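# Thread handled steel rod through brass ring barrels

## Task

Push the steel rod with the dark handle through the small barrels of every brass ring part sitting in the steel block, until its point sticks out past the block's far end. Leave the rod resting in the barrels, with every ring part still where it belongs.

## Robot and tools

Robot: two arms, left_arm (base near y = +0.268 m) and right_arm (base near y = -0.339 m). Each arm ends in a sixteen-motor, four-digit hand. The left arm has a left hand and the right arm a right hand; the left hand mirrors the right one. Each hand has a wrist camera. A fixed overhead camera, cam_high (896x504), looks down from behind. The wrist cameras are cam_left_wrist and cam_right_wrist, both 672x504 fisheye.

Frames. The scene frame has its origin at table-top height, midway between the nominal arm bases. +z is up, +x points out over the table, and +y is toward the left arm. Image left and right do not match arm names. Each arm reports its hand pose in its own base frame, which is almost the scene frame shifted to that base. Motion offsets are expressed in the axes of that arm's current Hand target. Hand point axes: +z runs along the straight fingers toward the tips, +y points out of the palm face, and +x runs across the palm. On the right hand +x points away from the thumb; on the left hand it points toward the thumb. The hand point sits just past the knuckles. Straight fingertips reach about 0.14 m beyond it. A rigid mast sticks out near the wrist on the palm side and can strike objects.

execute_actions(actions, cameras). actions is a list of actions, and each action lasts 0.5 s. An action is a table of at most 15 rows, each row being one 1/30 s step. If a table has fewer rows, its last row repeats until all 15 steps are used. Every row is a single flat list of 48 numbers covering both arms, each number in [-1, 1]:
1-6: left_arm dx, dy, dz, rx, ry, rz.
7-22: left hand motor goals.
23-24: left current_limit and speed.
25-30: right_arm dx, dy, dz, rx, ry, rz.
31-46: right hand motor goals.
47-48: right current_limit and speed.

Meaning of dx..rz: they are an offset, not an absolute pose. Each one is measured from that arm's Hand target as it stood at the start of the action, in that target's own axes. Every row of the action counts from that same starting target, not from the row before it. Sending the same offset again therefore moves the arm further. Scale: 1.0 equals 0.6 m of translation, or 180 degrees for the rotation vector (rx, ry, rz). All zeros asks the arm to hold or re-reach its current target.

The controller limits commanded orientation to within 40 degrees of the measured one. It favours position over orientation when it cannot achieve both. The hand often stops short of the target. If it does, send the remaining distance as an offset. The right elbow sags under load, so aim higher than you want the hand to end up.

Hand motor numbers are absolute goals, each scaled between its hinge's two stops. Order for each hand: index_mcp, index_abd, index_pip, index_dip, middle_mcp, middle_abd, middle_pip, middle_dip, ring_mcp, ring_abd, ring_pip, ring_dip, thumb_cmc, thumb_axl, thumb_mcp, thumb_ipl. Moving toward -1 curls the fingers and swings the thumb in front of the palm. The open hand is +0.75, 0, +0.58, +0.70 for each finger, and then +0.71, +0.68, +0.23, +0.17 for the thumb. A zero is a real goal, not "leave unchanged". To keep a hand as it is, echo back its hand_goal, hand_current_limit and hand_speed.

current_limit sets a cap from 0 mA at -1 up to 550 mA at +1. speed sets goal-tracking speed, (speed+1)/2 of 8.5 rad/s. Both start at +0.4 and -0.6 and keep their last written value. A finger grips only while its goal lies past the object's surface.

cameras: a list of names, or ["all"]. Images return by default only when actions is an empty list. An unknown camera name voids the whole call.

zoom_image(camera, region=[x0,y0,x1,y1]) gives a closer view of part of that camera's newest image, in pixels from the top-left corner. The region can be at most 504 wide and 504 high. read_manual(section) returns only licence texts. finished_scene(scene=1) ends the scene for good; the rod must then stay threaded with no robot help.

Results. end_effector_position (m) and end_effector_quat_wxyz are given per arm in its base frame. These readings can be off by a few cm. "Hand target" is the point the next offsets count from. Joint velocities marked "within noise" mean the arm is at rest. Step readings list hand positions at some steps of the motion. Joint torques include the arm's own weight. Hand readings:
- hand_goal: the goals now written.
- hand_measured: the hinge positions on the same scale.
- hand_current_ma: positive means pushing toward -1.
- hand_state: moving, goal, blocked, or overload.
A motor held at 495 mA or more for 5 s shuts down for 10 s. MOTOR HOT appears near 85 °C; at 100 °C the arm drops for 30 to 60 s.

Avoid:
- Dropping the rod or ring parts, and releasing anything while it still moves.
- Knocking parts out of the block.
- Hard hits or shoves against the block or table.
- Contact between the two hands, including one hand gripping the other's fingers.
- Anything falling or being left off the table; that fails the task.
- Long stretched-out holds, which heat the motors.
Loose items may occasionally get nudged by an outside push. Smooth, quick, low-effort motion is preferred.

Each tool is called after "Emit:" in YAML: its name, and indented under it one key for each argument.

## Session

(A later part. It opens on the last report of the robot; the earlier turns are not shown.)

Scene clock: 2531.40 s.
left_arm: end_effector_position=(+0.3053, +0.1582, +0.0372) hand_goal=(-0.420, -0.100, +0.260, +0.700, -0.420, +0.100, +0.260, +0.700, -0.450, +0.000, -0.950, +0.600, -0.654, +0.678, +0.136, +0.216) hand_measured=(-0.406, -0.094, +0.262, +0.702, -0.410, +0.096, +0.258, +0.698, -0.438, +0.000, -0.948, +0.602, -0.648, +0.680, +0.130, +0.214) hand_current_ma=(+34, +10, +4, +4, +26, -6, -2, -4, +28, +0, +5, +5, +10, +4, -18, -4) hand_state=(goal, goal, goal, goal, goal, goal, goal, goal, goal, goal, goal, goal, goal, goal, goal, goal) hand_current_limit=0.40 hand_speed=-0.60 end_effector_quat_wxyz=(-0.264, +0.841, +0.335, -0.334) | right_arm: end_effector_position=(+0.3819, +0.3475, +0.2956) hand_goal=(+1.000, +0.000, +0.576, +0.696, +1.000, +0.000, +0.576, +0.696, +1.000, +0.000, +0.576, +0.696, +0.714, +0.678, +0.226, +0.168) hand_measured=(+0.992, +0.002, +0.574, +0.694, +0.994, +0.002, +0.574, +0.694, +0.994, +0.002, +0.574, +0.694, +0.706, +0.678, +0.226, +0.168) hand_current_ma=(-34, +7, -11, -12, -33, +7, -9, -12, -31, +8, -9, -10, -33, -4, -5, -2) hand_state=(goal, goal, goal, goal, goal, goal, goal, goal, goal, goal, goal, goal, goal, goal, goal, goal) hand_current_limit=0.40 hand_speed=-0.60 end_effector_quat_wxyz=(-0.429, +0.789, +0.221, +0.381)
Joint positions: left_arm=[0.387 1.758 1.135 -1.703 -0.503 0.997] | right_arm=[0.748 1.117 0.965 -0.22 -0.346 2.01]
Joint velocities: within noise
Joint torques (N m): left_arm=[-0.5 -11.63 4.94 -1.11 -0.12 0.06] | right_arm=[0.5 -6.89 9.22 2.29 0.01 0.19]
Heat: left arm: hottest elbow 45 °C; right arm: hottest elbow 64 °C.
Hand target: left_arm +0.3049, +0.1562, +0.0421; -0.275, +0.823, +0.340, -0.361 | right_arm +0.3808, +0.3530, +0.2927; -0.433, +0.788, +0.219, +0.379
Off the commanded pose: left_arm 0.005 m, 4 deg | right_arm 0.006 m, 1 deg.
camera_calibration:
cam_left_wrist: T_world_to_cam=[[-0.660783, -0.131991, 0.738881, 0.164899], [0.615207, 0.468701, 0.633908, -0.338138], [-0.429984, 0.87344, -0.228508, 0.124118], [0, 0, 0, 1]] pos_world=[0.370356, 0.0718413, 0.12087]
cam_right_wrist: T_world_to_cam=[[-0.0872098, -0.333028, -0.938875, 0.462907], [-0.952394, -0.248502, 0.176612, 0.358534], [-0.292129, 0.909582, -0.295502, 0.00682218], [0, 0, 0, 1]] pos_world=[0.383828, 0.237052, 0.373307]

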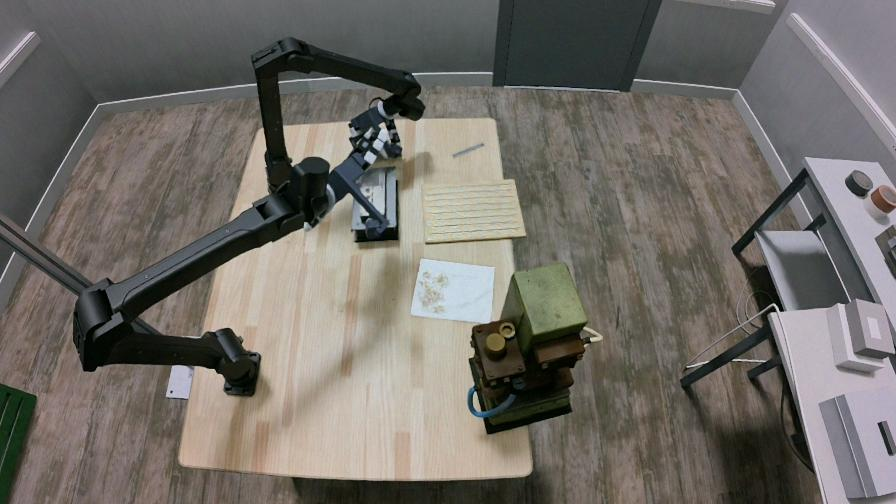

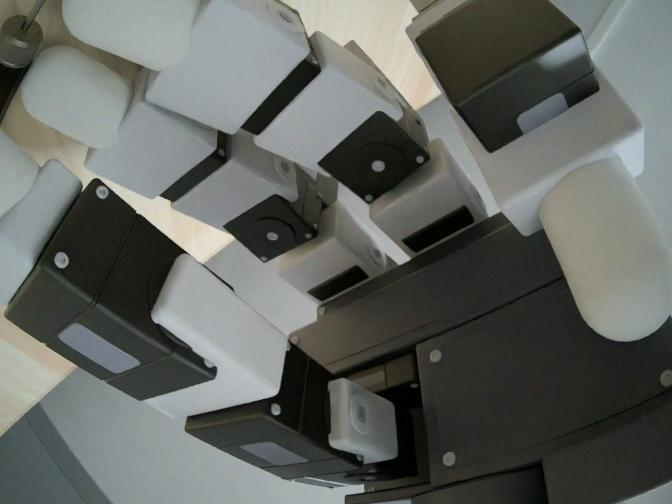

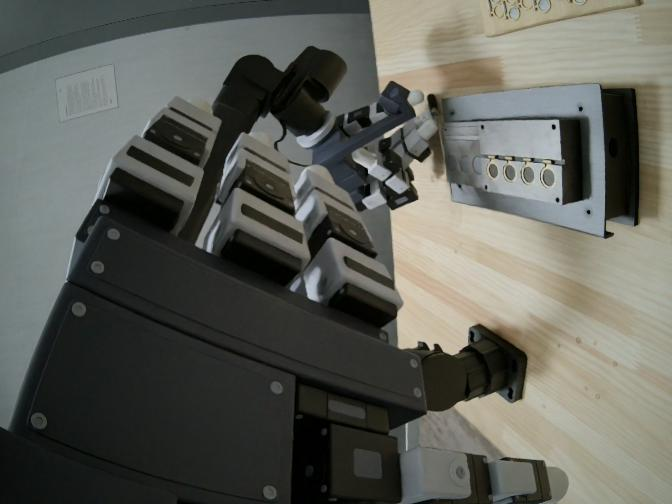

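Emit:
zoom_image:
  camera: "cam_left_wrist"
  region: [0, 0, 160, 120]

Emit:
zoom_image:
  camera: "cam_right_wrist"
  region: [370, 70, 490, 190]

Scaled by 3.150 from the camera's 672x504 image, which has a finer 960x720 frame.

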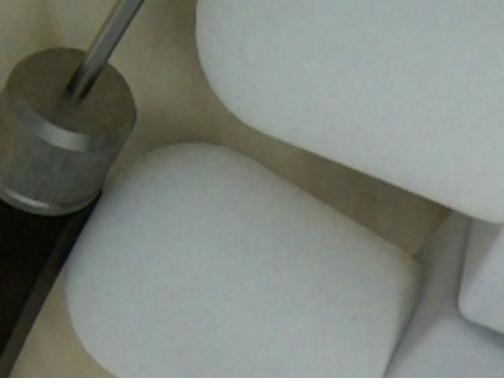

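Scaled by 4.200 from the camera's 672x504 image, which has a finer 960x720 frame.

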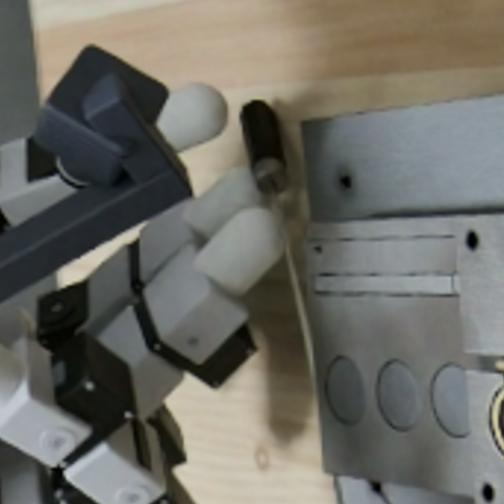

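Emit:
execute_actions:
  actions:
    - [[-0.0025,-0.0358,-0.0012,0,0,0,-0.42,-0.1,0.26,0.7,-0.42,0.1,0.26,0.7,-0.45,0,-0.95,0.6,-0.655,0.678,0.135,0.216,0.4,-0.6,0,0,0,0,0,0,1,0,0.576,0.696,1,0,0.576,0.696,1,0,0.576,0.696,0.714,0.678,0.226,0.168,0.4,-0.6]]
    - [[-0.0213,0.0078,0.0452,0,0,0,-0.42,-0.1,0.26,0.7,-0.42,0.1,0.26,0.7,-0.45,0,-0.95,0.6,-0.655,0.678,0.135,0.216,0.4,-0.6,0,0,0,0,0,0,1,0,0.576,0.696,1,0,0.576,0.696,1,0,0.576,0.696,0.714,0.678,0.226,0.168,0.4,-0.6]]
  cameras: ["cam_right_wrist","cam_high"]

Emit:
zoom_image:
  camera: "cam_right_wrist"
  region: [370, 70, 490, 190]

Emit:
zoom_image:
  camera: "cam_high"
  region: [330, 110, 430, 190]

Scene clock: 2564.97 s.
left_arm: end_effector_position=(+0.2746, +0.1566, +0.0411) hand_goal=(-0.420, -0.100, +0.260, +0.700, -0.420, +0.100, +0.260, +0.700, -0.450, +0.000, -0.950, +0.600, -0.654, +0.678, +0.136, +0.216) hand_measured=(-0.408, -0.094, +0.262, +0.702, -0.410, +0.096, +0.258, +0.698, -0.440, +0.000, -0.948, +0.602, -0.648, +0.680, +0.130, +0.214) hand_current_ma=(+31, +10, +4, +4, +23, -6, -2, -4, +27, +0, +5, +5, +10, +4, -17, -4) hand_state=(goal, goal, goal, goal, goal, goal, goal, goal, goal, goal, goal, goal, goal, goal, goal, goal) hand_current_limit=0.40 hand_speed=-0.60 end_effector_quat_wxyz=(-0.270, +0.837, +0.328, -0.345) | right_arm: end_effector_position=(+0.3819, +0.3475, +0.2956) hand_goal=(+1.000, +0.000, +0.576, +0.696, +1.000, +0.000, +0.576, +0.696, +1.000, +0.000, +0.576, +0.696, +0.714, +0.678, +0.226, +0.168) hand_measured=(+0.992, +0.002, +0.574, +0.694, +0.994, +0.002, +0.574, +0.694, +0.994, +0.002, +0.574, +0.694, +0.706, +0.678, +0.226, +0.168) hand_current_ma=(-34, +7, -11, -12, -33, +7, -9, -12, -31, +8, -9, -10, -33, -4, -5, -2) hand_state=(goal, goal, goal, goal, goal, goal, goal, goal, goal, goal, goal, goal, goal, goal, goal, goal) hand_current_limit=0.40 hand_speed=-0.60 end_effector_quat_wxyz=(-0.429, +0.789, +0.221, +0.381)
Joint positions: left_arm=[0.406 1.706 1.063 -1.703 -0.529 1.009] | right_arm=[0.748 1.117 0.965 -0.22 -0.346 2.01]
Joint torques (N m): left_arm=[1.32 -9.99 5 -1.11 -0.29 0.08] | right_arm=[0.44 -6.89 9.22 2.29 0.01 0.19]
Heat: left arm: hottest elbow 44 °C; right arm: hottest elbow 64 °C.
Hand target: left_arm +0.2709, +0.1612, +0.0441; -0.275, +0.823, +0.340, -0.361 | right_arm +0.3808, +0.3530, +0.2927; -0.433, +0.788, +0.219, +0.379
Off the commanded pose: left_arm 0.007 m, 3 deg | right_arm 0.006 m, 1 deg.
joint sent to its limit (left arm) — joint 4 (wrist pitch), lower limit. The joint targets still meet the commanded pose.
Step readings (end_effector_position of left_arm | right_arm):
0: (+0.3053, +0.1582, +0.0372) | (+0.3819, +0.3475, +0.2956)
1: (+0.3053, +0.1582, +0.0372) | (+0.3819, +0.3475, +0.2956)
2: (+0.3053, +0.1586, +0.0376) | (+0.3819, +0.3475, +0.2956)
4: (+0.3041, +0.1599, +0.0396) | (+0.3819, +0.3475, +0.2956)
8: (+0.3029, +0.1628, +0.0476) | (+0.3819, +0.3475, +0.2956)
15: (+0.3020, +0.1662, +0.0533) | (+0.3819, +0.3475, +0.2956)
16: (+0.3016, +0.1661, +0.0532) | (+0.3819, +0.3475, +0.2956)
17: (+0.3003, +0.1658, +0.0526) | (+0.3819, +0.3475, +0.2956)
19: (+0.2935, +0.1634, +0.0496) | (+0.3819, +0.3475, +0.2956)
23: (+0.2777, +0.1569, +0.0425) | (+0.3819, +0.3475, +0.2956)
30: (+0.2746, +0.1565, +0.0412) | (+0.3819, +0.3475, +0.2956)
camera_calibration:
cam_right_wrist: T_world_to_cam=[[-0.0872098, -0.333028, -0.938875, 0.462907], [-0.952394, -0.248502, 0.176612, 0.358534], [-0.292129, 0.909582, -0.295502, 0.00682218], [0, 0, 0, 1]] pos_world=[0.383828, 0.237052, 0.373307]
Images, in order (width x height): cam_high 896x504, cam_right_wrist 672x504.

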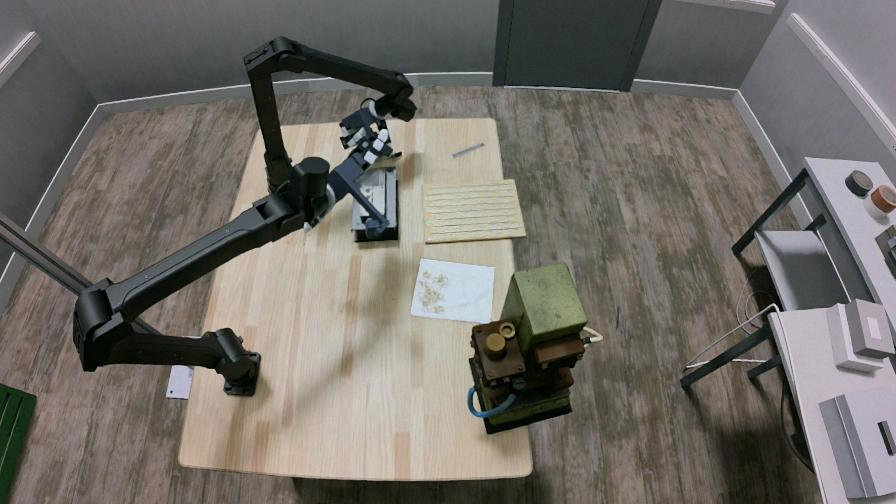

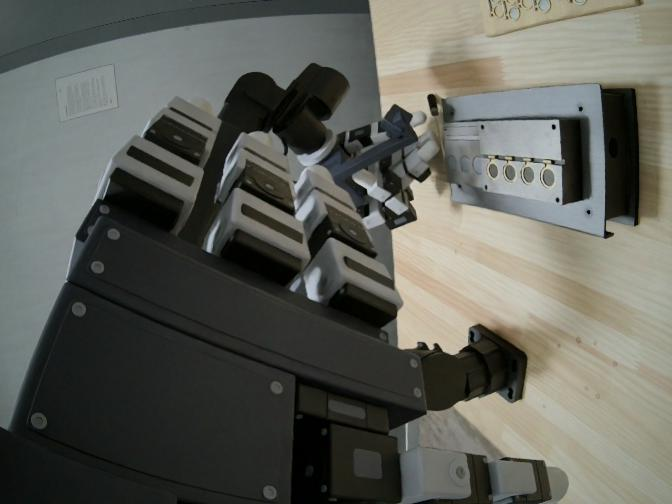

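Scaled by 4.200 from the camera's 672x504 image, which has a finer 960x720 frame.

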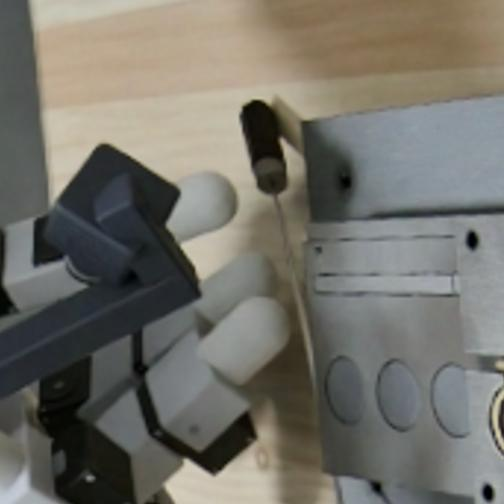

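Scaled by 5.040 from the camera's 896x504 image, which has a finer 1280x720 frame.

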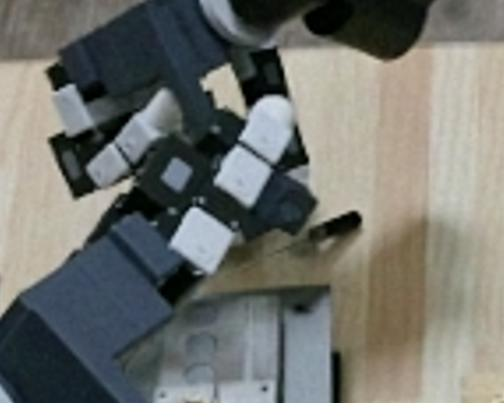

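Emit:
execute_actions:
  actions:
    - [[0.0017,0.0332,-0.0198,0,0,0,-0.42,-0.1,0.26,0.7,-0.42,0.1,0.26,0.7,-0.45,0,-0.95,0.6,-0.655,0.678,0.135,0.216,0.4,-0.6,0,0,0,0,0,0,1,0,0.576,0.696,1,0,0.576,0.696,1,0,0.576,0.696,0.714,0.678,0.226,0.168,0.4,-0.6]]
  cameras: ["cam_right_wrist","cam_high","cam_left_wrist"]

Emit:
zoom_image:
  camera: "cam_right_wrist"
  region: [370, 70, 490, 190]

Emit:
zoom_image:
  camera: "cam_left_wrist"
  region: [0, 0, 200, 150]

Scene clock: 2598.97 s.
left_arm: end_effector_position=(+0.2790, +0.1479, +0.0353) hand_goal=(-0.420, -0.100, +0.260, +0.700, -0.420, +0.100, +0.260, +0.700, -0.450, +0.000, -0.950, +0.600, -0.654, +0.678, +0.136, +0.216) hand_measured=(-0.408, -0.094, +0.262, +0.702, -0.410, +0.096, +0.258, +0.698, -0.440, +0.000, -0.948, +0.602, -0.648, +0.680, +0.130, +0.214) hand_current_ma=(+31, +10, +4, +4, +23, -6, -2, -4, +27, +0, +5, +5, +10, +4, -17, -4) hand_state=(goal, goal, goal, goal, goal, goal, goal, goal, goal, goal, goal, goal, goal, goal, goal, goal) hand_current_limit=0.40 hand_speed=-0.60 end_effector_quat_wxyz=(-0.265, +0.833, +0.339, -0.347) | right_arm: end_effector_position=(+0.3819, +0.3475, +0.2956) hand_goal=(+1.000, +0.000, +0.576, +0.696, +1.000, +0.000, +0.576, +0.696, +1.000, +0.000, +0.576, +0.696, +0.714, +0.678, +0.226, +0.168) hand_measured=(+0.992, +0.002, +0.574, +0.694, +0.994, +0.002, +0.574, +0.694, +0.994, +0.002, +0.574, +0.694, +0.706, +0.678, +0.226, +0.168) hand_current_ma=(-34, +7, -11, -12, -33, +7, -9, -12, -31, +8, -9, -10, -33, -4, -5, -2) hand_state=(goal, goal, goal, goal, goal, goal, goal, goal, goal, goal, goal, goal, goal, goal, goal, goal) hand_current_limit=0.40 hand_speed=-0.60 end_effector_quat_wxyz=(-0.429, +0.789, +0.221, +0.381)
Joint positions: left_arm=[0.387 1.721 1.063 -1.703 -0.498 0.974] | right_arm=[0.748 1.117 0.965 -0.22 -0.346 2.01]
Joint torques (N m): left_arm=[-0.97 -9 6.52 -1.14 -0.1 0.06] | right_arm=[0.5 -6.95 9.24 2.29 0.01 0.19]
Heat: left arm: hottest elbow 43 °C; right arm: hottest elbow 64 °C.
Hand target: left_arm +0.2879, +0.1473, +0.0367; -0.275, +0.823, +0.340, -0.361 | right_arm +0.3808, +0.3530, +0.2927; -0.433, +0.788, +0.219, +0.379
Off the commanded pose: left_arm 0.009 m, 2 deg | right_arm 0.006 m, 1 deg.
joint sent to its limit (left arm) — joint 4 (wrist pitch), lower limit. The joint targets are off in orientation, not in position.
Step readings (end_effector_position of left_arm | right_arm):
0: (+0.2746, +0.1566, +0.0411) | (+0.3819, +0.3475, +0.2956)
1: (+0.2747, +0.1566, +0.0411) | (+0.3819, +0.3475, +0.2956)
2: (+0.2750, +0.1561, +0.0410) | (+0.3819, +0.3475, +0.2956)
4: (+0.2759, +0.1542, +0.0404) | (+0.3819, +0.3475, +0.2956)
8: (+0.2774, +0.1512, +0.0382) | (+0.3819, +0.3475, +0.2956)
15: (+0.2789, +0.1477, +0.0353) | (+0.3819, +0.3475, +0.2956)
camera_calibration:
cam_left_wrist: T_world_to_cam=[[-0.63837, -0.1432, 0.756292, 0.142313], [0.623721, 0.479534, 0.617267, -0.319297], [-0.45106, 0.86576, -0.216804, 0.127947], [0, 0, 0, 1]] pos_world=[0.347712, 0.062721, 0.117201]
cam_right_wrist: T_world_to_cam=[[-0.0872098, -0.333028, -0.938875, 0.462907], [-0.952394, -0.248502, 0.176612, 0.358534], [-0.292129, 0.909582, -0.295502, 0.00682218], [0, 0, 0, 1]] pos_world=[0.383828, 0.237052, 0.373307]

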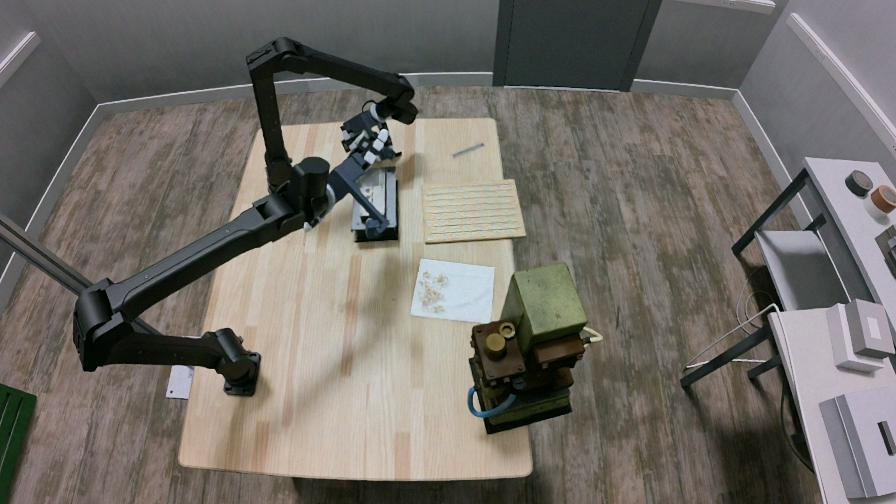

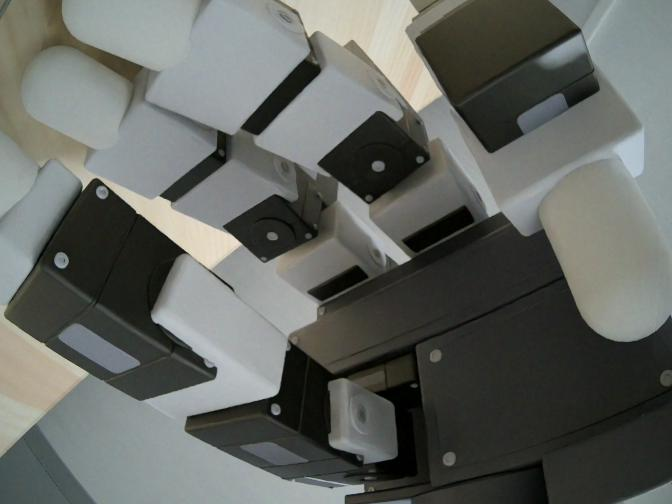

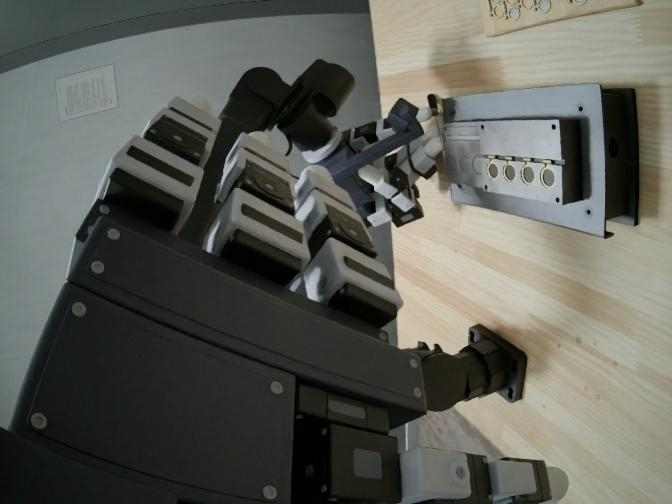

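Scaled by 4.200 from the camera's 672x504 image, which has a finer 960x720 frame.

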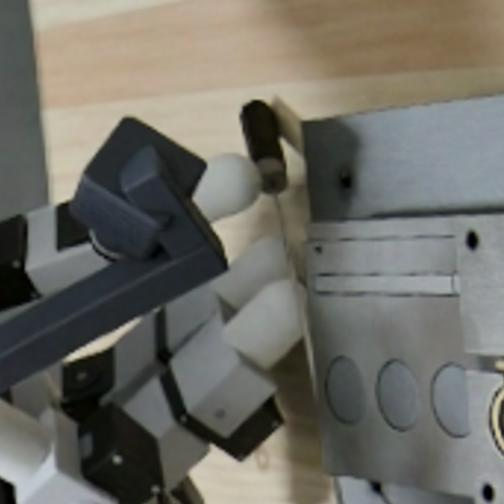

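Scaled by 2.520 from the camera's 672x504 image, which has a finer 960x720 frame.

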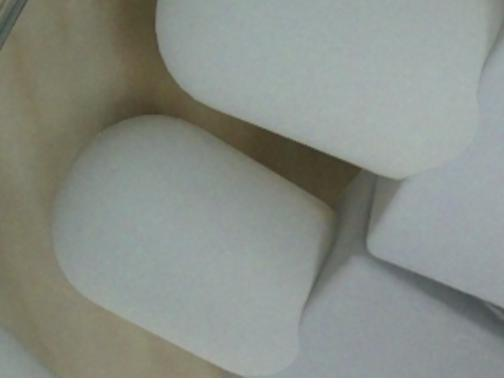

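Emit:
execute_actions:
  actions:
    - [[-0.034,0.0157,0.0133,0,0,0,-0.42,-0.1,0.26,0.7,-0.42,0.1,0.26,0.7,-0.45,0,-0.95,0.6,-0.655,0.678,0.135,0.216,0.4,-0.6,0,0,0,0,0,0,1,0,0.576,0.696,1,0,0.576,0.696,1,0,0.576,0.696,0.714,0.678,0.226,0.168,0.4,-0.6]]
  cameras: ["cam_right_wrist","cam_high"]

Emit:
zoom_image:
  camera: "cam_right_wrist"
  region: [370, 70, 490, 190]

Emit:
zoom_image:
  camera: "cam_high"
  region: [360, 125, 420, 173]

Scene clock: 2633.43 s.
left_arm: end_effector_position=(+0.2744, +0.1309, +0.0295) hand_goal=(-0.420, -0.100, +0.260, +0.700, -0.420, +0.100, +0.260, +0.700, -0.450, +0.000, -0.950, +0.600, -0.654, +0.678, +0.136, +0.216) hand_measured=(-0.410, -0.094, +0.262, +0.702, -0.412, +0.096, +0.258, +0.698, -0.440, +0.000, -0.948, +0.602, -0.648, +0.680, +0.130, +0.214) hand_current_ma=(+24, +10, +4, +4, +20, -6, -2, -4, +27, +0, +5, +5, +10, +4, -17, -4) hand_state=(goal, goal, goal, goal, goal, goal, goal, goal, goal, goal, goal, goal, goal, goal, goal, goal) hand_current_limit=0.40 hand_speed=-0.60 end_effector_quat_wxyz=(-0.266, +0.831, +0.338, -0.353) | right_arm: end_effector_position=(+0.3819, +0.3475, +0.2956) hand_goal=(+1.000, +0.000, +0.576, +0.696, +1.000, +0.000, +0.576, +0.696, +1.000, +0.000, +0.576, +0.696, +0.714, +0.678, +0.226, +0.168) hand_measured=(+0.992, +0.002, +0.574, +0.694, +0.994, +0.002, +0.574, +0.694, +0.994, +0.002, +0.574, +0.694, +0.706, +0.678, +0.226, +0.168) hand_current_ma=(-34, +7, -11, -12, -33, +7, -9, -12, -31, +8, -9, -10, -33, -4, -5, -2) hand_state=(goal, goal, goal, goal, goal, goal, goal, goal, goal, goal, goal, goal, goal, goal, goal, goal) hand_current_limit=0.40 hand_speed=-0.60 end_effector_quat_wxyz=(-0.429, +0.789, +0.221, +0.381)
Joint positions: left_arm=[0.349 1.721 1.035 -1.703 -0.471 0.94] | right_arm=[0.748 1.117 0.965 -0.22 -0.346 2.01]
Joint torques (N m): left_arm=[-0.91 -10.4 4.62 -1.28 -0.11 0.08] | right_arm=[0.5 -6.89 9.24 2.29 0.01 0.19]
Heat: left arm: hottest elbow 43 °C; right arm: hottest elbow 64 °C.
Hand target: left_arm +0.2748, +0.1276, +0.0338; -0.275, +0.823, +0.340, -0.361 | right_arm +0.3808, +0.3530, +0.2927; -0.433, +0.788, +0.219, +0.379
Off the commanded pose: left_arm 0.005 m, 2 deg | right_arm 0.006 m, 1 deg.
joint sent to its limit (left arm) — joint 4 (wrist pitch), lower limit. The joint targets still meet the commanded pose.
Step readings (end_effector_position of left_arm | right_arm):
0: (+0.2790, +0.1480, +0.0353) | (+0.3819, +0.3475, +0.2956)
1: (+0.2791, +0.1479, +0.0353) | (+0.3819, +0.3475, +0.2956)
2: (+0.2797, +0.1468, +0.0351) | (+0.3819, +0.3475, +0.2956)
4: (+0.2800, +0.1442, +0.0344) | (+0.3819, +0.3475, +0.2956)
8: (+0.2758, +0.1349, +0.0310) | (+0.3819, +0.3475, +0.2956)
15: (+0.2743, +0.1309, +0.0295) | (+0.3819, +0.3475, +0.2956)
camera_calibration:
cam_right_wrist: T_world_to_cam=[[-0.0872098, -0.333028, -0.938875, 0.462907], [-0.952394, -0.248502, 0.176612, 0.358534], [-0.292129, 0.909582, -0.295502, 0.00682218], [0, 0, 0, 1]] pos_world=[0.383828, 0.237052, 0.373307]
Images, in order (width x height): cam_high 896x504, cam_right_wrist 672x504.

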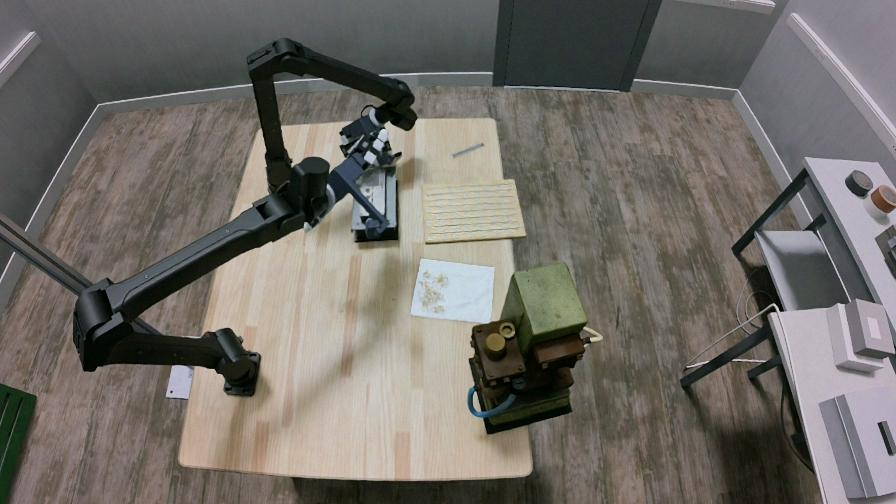

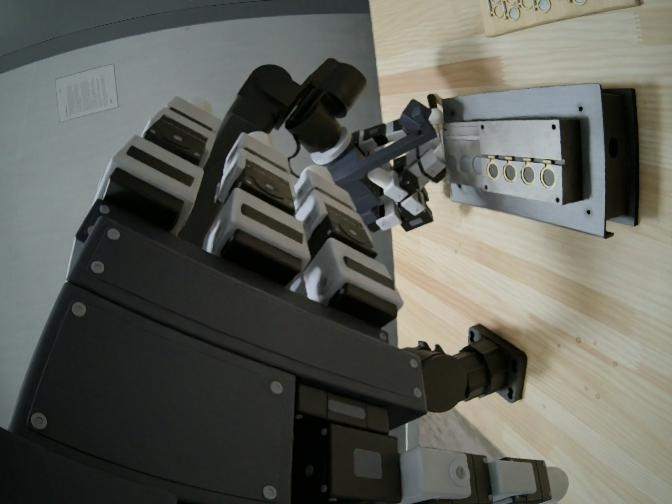

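Scaled by 4.200 from the camera's 672x504 image, which has a finer 960x720 frame.

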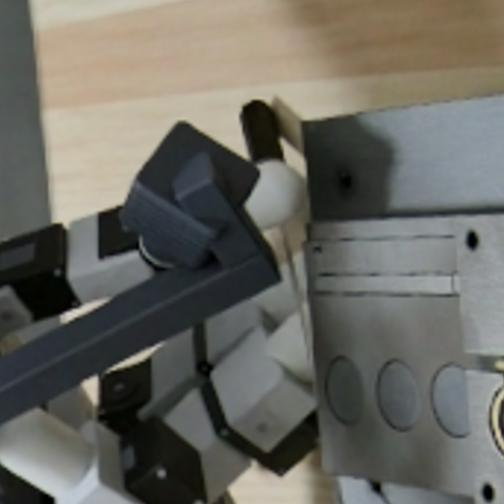

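Scaled by 8.400 from the camera's 896x504 image, which has a finer 1280x720 frame.

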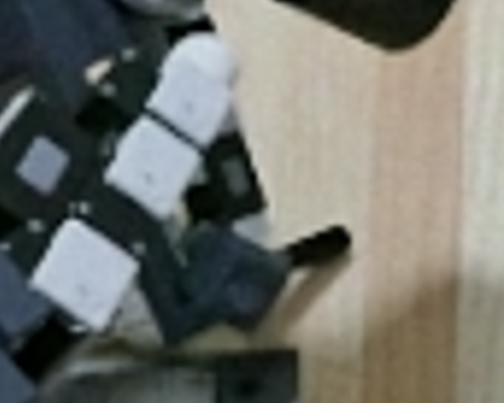

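Emit:
execute_actions:
  actions:
    - [[0,0,0,0,0,0,-0.56,-0.1,0.26,0.7,-0.56,0.1,0.26,0.7,-0.45,0,-0.95,0.6,-0.655,0.678,0.07,0.19,0.4,-0.8,0,0,0,0,0,0,1,0,0.576,0.696,1,0,0.576,0.696,1,0,0.576,0.696,0.714,0.678,0.226,0.168,0.4,-0.6]]
  cameras: ["cam_right_wrist","cam_left_wrist"]

Emit:
zoom_image:
  camera: "cam_right_wrist"
  region: [370, 70, 490, 190]

Emit:
zoom_image:
  camera: "cam_left_wrist"
  region: [0, 0, 200, 150]

Scene clock: 2651.97 s.
left_arm: end_effector_position=(+0.2745, +0.1311, +0.0294) hand_goal=(-0.560, -0.100, +0.260, +0.700, -0.560, +0.100, +0.260, +0.700, -0.450, +0.000, -0.950, +0.600, -0.654, +0.678, +0.070, +0.190) hand_measured=(-0.522, -0.094, +0.268, +0.702, -0.514, +0.096, +0.268, +0.702, -0.440, +0.000, -0.948, +0.602, -0.648, +0.680, +0.084, +0.196) hand_current_ma=(+122, +10, +15, +4, +153, -6, +14, +3, +27, +0, +5, +5, +10, +4, +44, +17) hand_state=(blocked, goal, goal, goal, blocked, goal, goal, goal, goal, goal, goal, goal, goal, goal, goal, goal) hand_current_limit=0.40 hand_speed=-0.80 end_effector_quat_wxyz=(-0.267, +0.830, +0.339, -0.353) | right_arm: end_effector_position=(+0.3819, +0.3475, +0.2956) hand_goal=(+1.000, +0.000, +0.576, +0.696, +1.000, +0.000, +0.576, +0.696, +1.000, +0.000, +0.576, +0.696, +0.714, +0.678, +0.226, +0.168) hand_measured=(+0.992, +0.002, +0.574, +0.694, +0.994, +0.002, +0.574, +0.694, +0.994, +0.002, +0.574, +0.694, +0.706, +0.678, +0.226, +0.168) hand_current_ma=(-34, +7, -11, -12, -33, +7, -9, -12, -31, +8, -9, -10, -33, -4, -5, -2) hand_state=(goal, goal, goal, goal, goal, goal, goal, goal, goal, goal, goal, goal, goal, goal, goal, goal) hand_current_limit=0.40 hand_speed=-0.60 end_effector_quat_wxyz=(-0.429, +0.789, +0.221, +0.381)
Joint positions: left_arm=[0.349 1.721 1.035 -1.703 -0.471 0.937] | right_arm=[0.748 1.117 0.965 -0.22 -0.346 2.01]
Joint torques (N m): left_arm=[-1.14 -10.52 4.63 -1.26 -0.11 0.08] | right_arm=[0.5 -6.95 9.24 2.28 0.01 0.19]
Heat: left arm: hottest elbow 42 °C; right arm: hottest elbow 64 °C.
Hand target: left_arm +0.2748, +0.1275, +0.0338; -0.275, +0.823, +0.340, -0.361 | right_arm +0.3808, +0.3530, +0.2927; -0.433, +0.788, +0.219, +0.379
Off the commanded pose: left_arm 0.006 m, 2 deg | right_arm 0.006 m, 1 deg.
joint sent to its limit (left arm) — joint 4 (wrist pitch), lower limit. The joint targets still meet the commanded pose.
Step readings (end_effector_position of left_arm | right_arm):
0: (+0.2744, +0.1310, +0.0295) | (+0.3819, +0.3475, +0.2956)
1: (+0.2744, +0.1310, +0.0295) | (+0.3819, +0.3475, +0.2956)
2: (+0.2745, +0.1310, +0.0295) | (+0.3819, +0.3475, +0.2956)
4: (+0.2745, +0.1311, +0.0295) | (+0.3819, +0.3475, +0.2956)
8: (+0.2745, +0.1311, +0.0294) | (+0.3819, +0.3475, +0.2956)
15: (+0.2745, +0.1311, +0.0294) | (+0.3819, +0.3475, +0.2956)
camera_calibration:
cam_left_wrist: T_world_to_cam=[[-0.628483, -0.146704, 0.763863, 0.139061], [0.628968, 0.481912, 0.61005, -0.30639], [-0.457612, 0.863851, -0.210602, 0.141157], [0, 0, 0, 1]] pos_world=[0.344701, 0.0461155, 0.110417]
cam_right_wrist: T_world_to_cam=[[-0.0872098, -0.333028, -0.938875, 0.462907], [-0.952394, -0.248502, 0.176612, 0.358534], [-0.292129, 0.909582, -0.295502, 0.00682218], [0, 0, 0, 1]] pos_world=[0.383828, 0.237052, 0.373307]
Images, in order (width x height): cam_left_wrist 672x504, cam_right_wrist 672x504.

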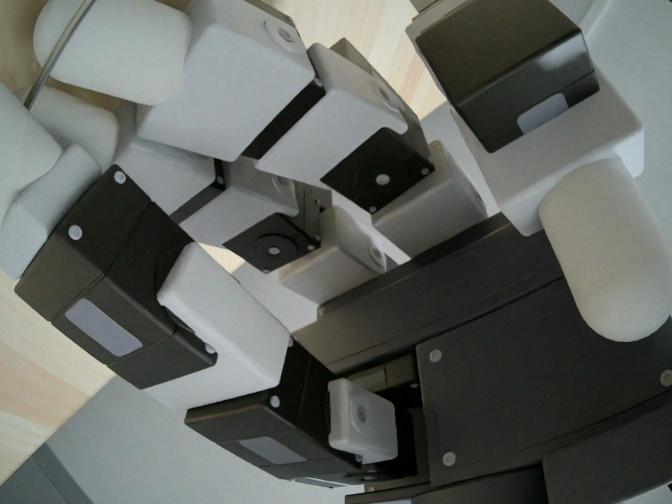

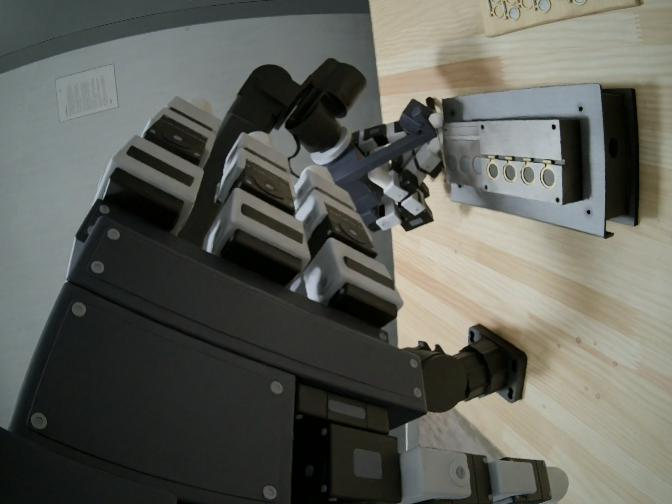

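Scaled by 4.200 from the camera's 672x504 image, which has a finer 960x720 frame.

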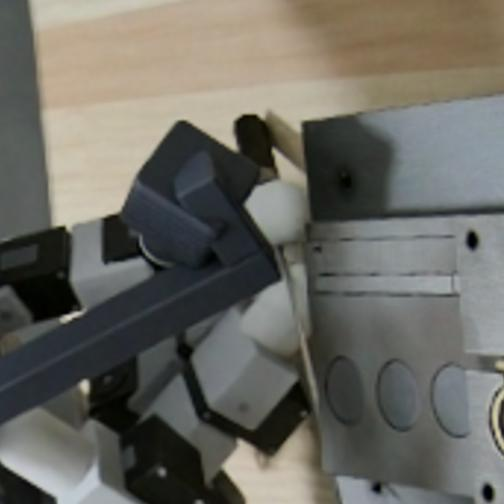

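Scaled by 2.520 from the camera's 672x504 image, which has a finer 960x720 frame.

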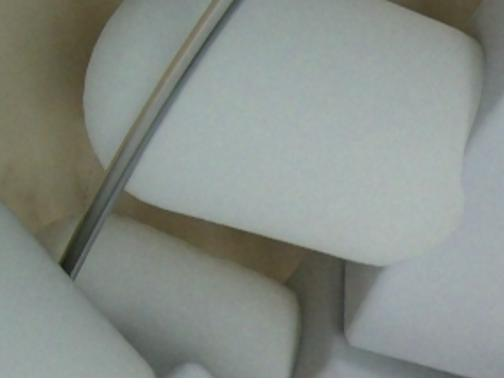

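Emit:
execute_actions:
  actions:
    - [[0,0,0,0,0,0,-0.68,-0.1,0.26,0.7,-0.68,0.1,0.26,0.7,-0.45,0,-0.95,0.6,-0.655,0.678,-0.02,0.17,0.6,-0.85,0,0,0,0,0,0,1,0,0.576,0.696,1,0,0.576,0.696,1,0,0.576,0.696,0.714,0.678,0.226,0.168,0.4,-0.6]]
  cameras: ["cam_right_wrist","cam_left_wrist"]

Emit:
zoom_image:
  camera: "cam_right_wrist"
  region: [370, 70, 490, 190]

Emit:
zoom_image:
  camera: "cam_left_wrist"
  region: [0, 0, 200, 150]

Scene clock: 2657.17 s.
left_arm: end_effector_position=(+0.2746, +0.1311, +0.0294) hand_goal=(-0.680, -0.100, +0.260, +0.700, -0.680, +0.100, +0.260, +0.700, -0.450, +0.000, -0.950, +0.600, -0.654, +0.678, -0.020, +0.170) hand_measured=(-0.548, -0.094, +0.290, +0.710, -0.540, +0.094, +0.284, +0.712, -0.440, +0.000, -0.948, +0.602, -0.648, +0.680, +0.084, +0.198) hand_current_ma=(+440, +10, +87, +23, +440, -9, +63, +29, +27, +0, +5, +5, +10, +4, +440, +116) hand_state=(blocked, goal, blocked, goal, blocked, goal, blocked, goal, goal, goal, goal, goal, goal, goal, blocked, blocked) hand_current_limit=0.60 hand_speed=-0.85 end_effector_quat_wxyz=(-0.267, +0.830, +0.339, -0.353) | right_arm: end_effector_position=(+0.3819, +0.3475, +0.2956) hand_goal=(+1.000, +0.000, +0.576, +0.696, +1.000, +0.000, +0.576, +0.696, +1.000, +0.000, +0.576, +0.696, +0.714, +0.678, +0.226, +0.168) hand_measured=(+0.992, +0.002, +0.574, +0.694, +0.994, +0.002, +0.574, +0.694, +0.994, +0.002, +0.574, +0.694, +0.706, +0.678, +0.226, +0.168) hand_current_ma=(-34, +7, -11, -12, -33, +7, -9, -12, -31, +8, -9, -10, -33, -4, -5, -2) hand_state=(goal, goal, goal, goal, goal, goal, goal, goal, goal, goal, goal, goal, goal, goal, goal, goal) hand_current_limit=0.40 hand_speed=-0.60 end_effector_quat_wxyz=(-0.429, +0.789, +0.221, +0.381)
Joint positions: left_arm=[0.349 1.721 1.035 -1.703 -0.471 0.937] | right_arm=[0.748 1.117 0.965 -0.22 -0.346 2.01]
Joint torques (N m): left_arm=[-1.14 -10.46 4.59 -1.28 -0.12 0.08] | right_arm=[0.5 -6.89 9.24 2.29 0 0.2]
Heat: left arm: hottest elbow 42 °C; right arm: hottest elbow 64 °C.
Hand target: left_arm +0.2748, +0.1275, +0.0338; -0.275, +0.823, +0.340, -0.361 | right_arm +0.3808, +0.3530, +0.2927; -0.433, +0.788, +0.219, +0.379
Off the commanded pose: left_arm 0.006 m, 2 deg | right_arm 0.006 m, 1 deg.
joint sent to its limit (left arm) — joint 4 (wrist pitch), lower limit. The joint targets still meet the commanded pose.
Step readings (end_effector_position of left_arm | right_arm):
0: (+0.2745, +0.1311, +0.0294) | (+0.3819, +0.3475, +0.2956)
1: (+0.2745, +0.1311, +0.0294) | (+0.3819, +0.3475, +0.2956)
2: (+0.2746, +0.1311, +0.0294) | (+0.3819, +0.3475, +0.2956)
4: (+0.2746, +0.1311, +0.0294) | (+0.3819, +0.3475, +0.2956)
8: (+0.2746, +0.1311, +0.0294) | (+0.3819, +0.3475, +0.2956)
15: (+0.2746, +0.1311, +0.0294) | (+0.3819, +0.3475, +0.2956)
camera_calibration:
cam_left_wrist: T_world_to_cam=[[-0.628561, -0.147382, 0.763669, 0.139215], [0.628663, 0.481828, 0.610429, -0.306262], [-0.457923, 0.863783, -0.210205, 0.141203], [0, 0, 0, 1]] pos_world=[0.3447, 0.0461149, 0.110319]
cam_right_wrist: T_world_to_cam=[[-0.0872098, -0.333028, -0.938875, 0.462907], [-0.952394, -0.248502, 0.176612, 0.358534], [-0.292129, 0.909582, -0.295502, 0.00682218], [0, 0, 0, 1]] pos_world=[0.383828, 0.237052, 0.373307]
Images, in order (width x height): cam_left_wrist 672x504, cam_right_wrist 672x504.

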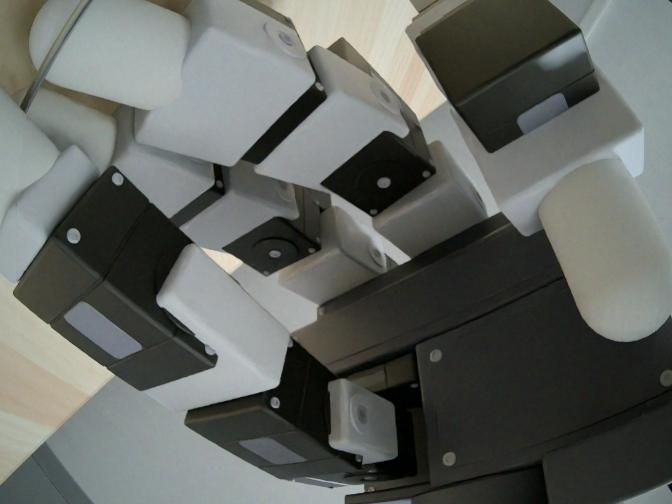

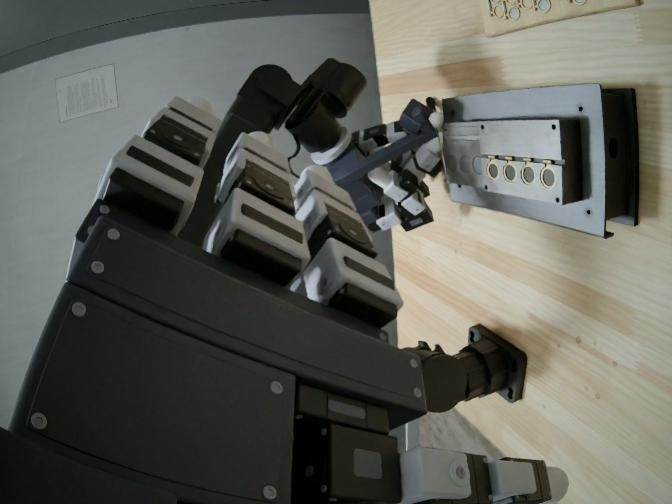

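Scaled by 4.200 from the camera's 672x504 image, which has a finer 960x720 frame.

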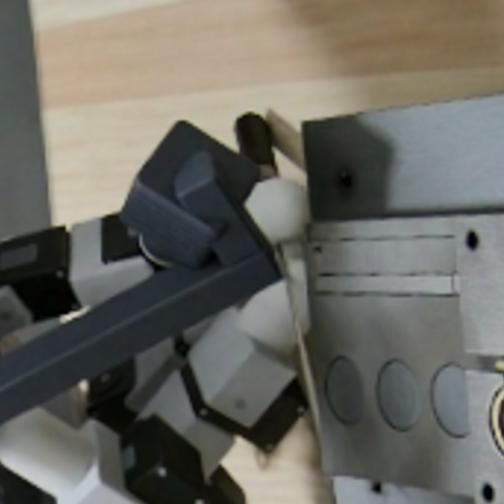

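Scaled by 2.520 from the camera's 672x504 image, which has a finer 960x720 frame.

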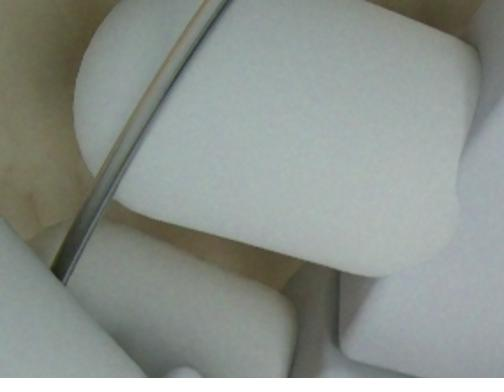

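Emit:
execute_actions:
  actions:
    - [[-0.0111,-0.051,-0.0308,0,0,0,-0.68,-0.1,0.26,0.7,-0.68,0.1,0.26,0.7,-0.45,0,-0.95,0.6,-0.655,0.678,-0.02,0.17,0.6,-0.85,0,0,0,0,0,0,1,0,0.576,0.696,1,0,0.576,0.696,1,0,0.576,0.696,0.714,0.678,0.226,0.168,0.4,-0.6]]
    - [[-0.0111,-0.051,-0.0308,0,0,0,-0.68,-0.1,0.26,0.7,-0.68,0.1,0.26,0.7,-0.45,0,-0.95,0.6,-0.655,0.678,-0.02,0.17,0.6,-0.85,0,0,0,0,0,0,1,0,0.576,0.696,1,0,0.576,0.696,1,0,0.576,0.696,0.714,0.678,0.226,0.168,0.4,-0.6]]
  cameras: ["all"]

Emit:
zoom_image:
  camera: "cam_right_wrist"
  region: [340, 70, 460, 190]

Emit:
zoom_image:
  camera: "cam_high"
  region: [330, 110, 430, 190]

Scene clock: 2667.23 s.
left_arm: end_effector_position=(+0.2729, +0.1432, +0.0972) hand_goal=(-0.680, -0.100, +0.260, +0.700, -0.680, +0.100, +0.260, +0.700, -0.450, +0.000, -0.950, +0.600, -0.654, +0.678, -0.020, +0.170) hand_measured=(-0.548, -0.094, +0.294, +0.712, -0.548, +0.094, +0.284, +0.712, -0.440, +0.000, -0.948, +0.602, -0.648, +0.680, +0.084, +0.200) hand_current_ma=(+440, +11, +102, +29, +440, -9, +63, +29, +27, +0, +5, +5, +11, +4, +440, +121) hand_state=(blocked, goal, blocked, goal, blocked, goal, blocked, goal, goal, goal, goal, goal, goal, goal, blocked, blocked) hand_current_limit=0.60 hand_speed=-0.85 end_effector_quat_wxyz=(-0.250, +0.869, +0.329, -0.272) | right_arm: end_effector_position=(+0.3819, +0.3475, +0.2956) hand_goal=(+1.000, +0.000, +0.576, +0.696, +1.000, +0.000, +0.576, +0.696, +1.000, +0.000, +0.576, +0.696, +0.714, +0.678, +0.226, +0.168) hand_measured=(+0.992, +0.002, +0.574, +0.694, +0.994, +0.002, +0.574, +0.694, +0.994, +0.002, +0.574, +0.694, +0.706, +0.678, +0.226, +0.168) hand_current_ma=(-34, +7, -11, -12, -33, +7, -9, -12, -31, +8, -9, -10, -33, -4, -5, -2) hand_state=(goal, goal, goal, goal, goal, goal, goal, goal, goal, goal, goal, goal, goal, goal, goal, goal) hand_current_limit=0.40 hand_speed=-0.60 end_effector_quat_wxyz=(-0.429, +0.789, +0.221, +0.381)
Joint positions: left_arm=[0.397 1.49 1.03 -1.703 -0.503 1.088] | right_arm=[0.748 1.117 0.965 -0.22 -0.346 2.01]
Joint torques (N m): left_arm=[0.56 -7.77 7.31 -0.8 -0.27 0.2] | right_arm=[0.5 -6.89 9.24 2.29 0.01 0.19]
Heat: left arm: hottest elbow 42 °C; right arm: hottest elbow 64 °C.
Hand target: left_arm +0.2748, +0.1477, +0.1038; -0.275, +0.823, +0.340, -0.361 | right_arm +0.3808, +0.3530, +0.2927; -0.433, +0.788, +0.219, +0.379
Off the commanded pose: left_arm 0.008 m, 12 deg | right_arm 0.006 m, 1 deg.
joint sent to its limit (left arm) — joint 4 (wrist pitch), lower limit. The joint targets are off in orientation, not in position.
Step readings (end_effector_position of left_arm | right_arm):
0: (+0.2746, +0.1311, +0.0294) | (+0.3819, +0.3475, +0.2956)
1: (+0.2746, +0.1312, +0.0296) | (+0.3819, +0.3475, +0.2956)
2: (+0.2748, +0.1315, +0.0304) | (+0.3819, +0.3475, +0.2956)
4: (+0.2745, +0.1321, +0.0355) | (+0.3819, +0.3475, +0.2956)
8: (+0.2780, +0.1337, +0.0539) | (+0.3819, +0.3475, +0.2956)
15: (+0.2786, +0.1350, +0.0653) | (+0.3819, +0.3475, +0.2956)
16: (+0.2785, +0.1350, +0.0654) | (+0.3819, +0.3475, +0.2956)
17: (+0.2779, +0.1358, +0.0661) | (+0.3819, +0.3475, +0.2956)
19: (+0.2768, +0.1376, +0.0705) | (+0.3819, +0.3475, +0.2956)
23: (+0.2752, +0.1429, +0.0868) | (+0.3819, +0.3475, +0.2956)
30: (+0.2735, +0.1441, +0.0971) | (+0.3819, +0.3475, +0.2956)
camera_calibration:
cam_left_wrist: T_world_to_cam=[[-0.755781, -0.0941011, 0.648027, 0.126519], [0.553057, 0.438129, 0.70864, -0.335096], [-0.350604, 0.893973, -0.279087, 0.117367], [0, 0, 0, 1]] pos_world=[0.322097, 0.0537982, 0.188231]
cam_right_wrist: T_world_to_cam=[[-0.0872098, -0.333028, -0.938875, 0.462907], [-0.952394, -0.248502, 0.176612, 0.358534], [-0.292129, 0.909582, -0.295502, 0.00682218], [0, 0, 0, 1]] pos_world=[0.383828, 0.237052, 0.373307]

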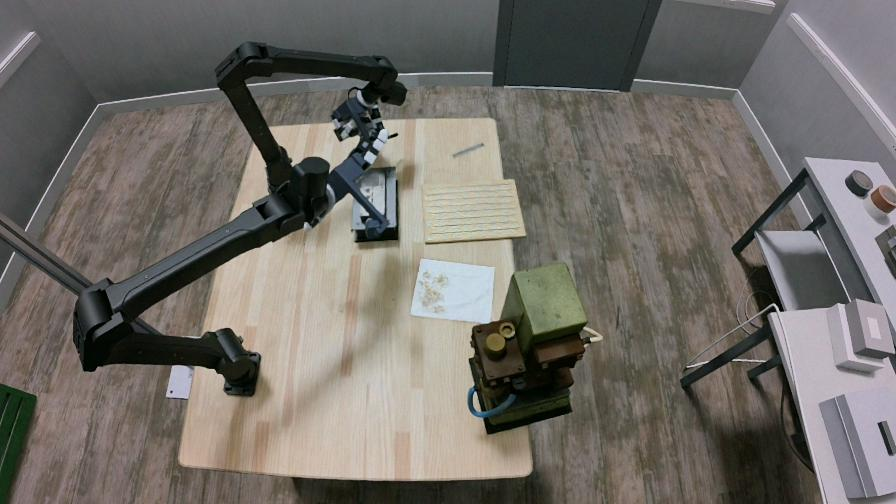

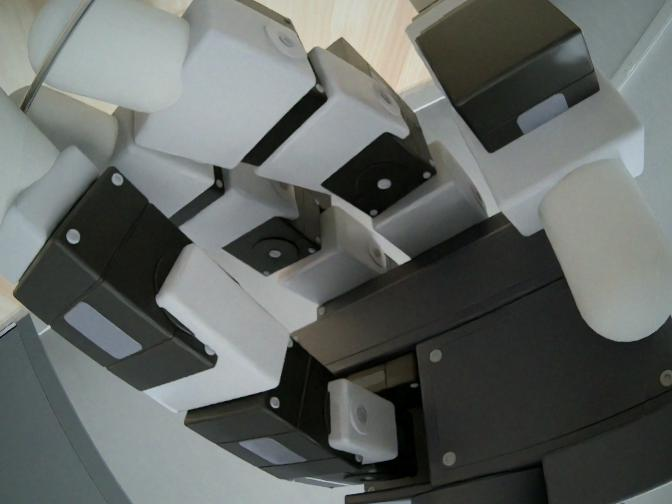

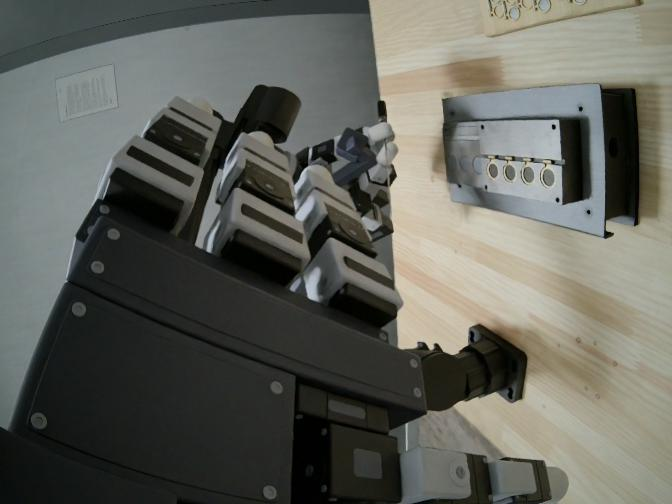

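Scaled by 4.200 from the camera's 672x504 image, which has a finer 960x720 frame.

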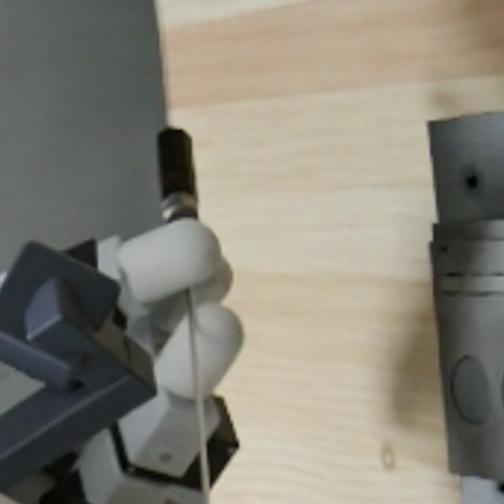

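Scaled by 5.040 from the camera's 896x504 image, which has a finer 1280x720 frame.

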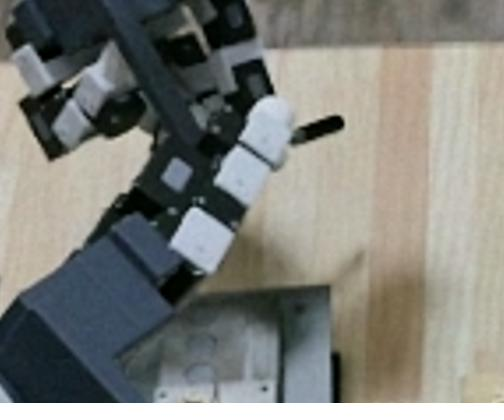

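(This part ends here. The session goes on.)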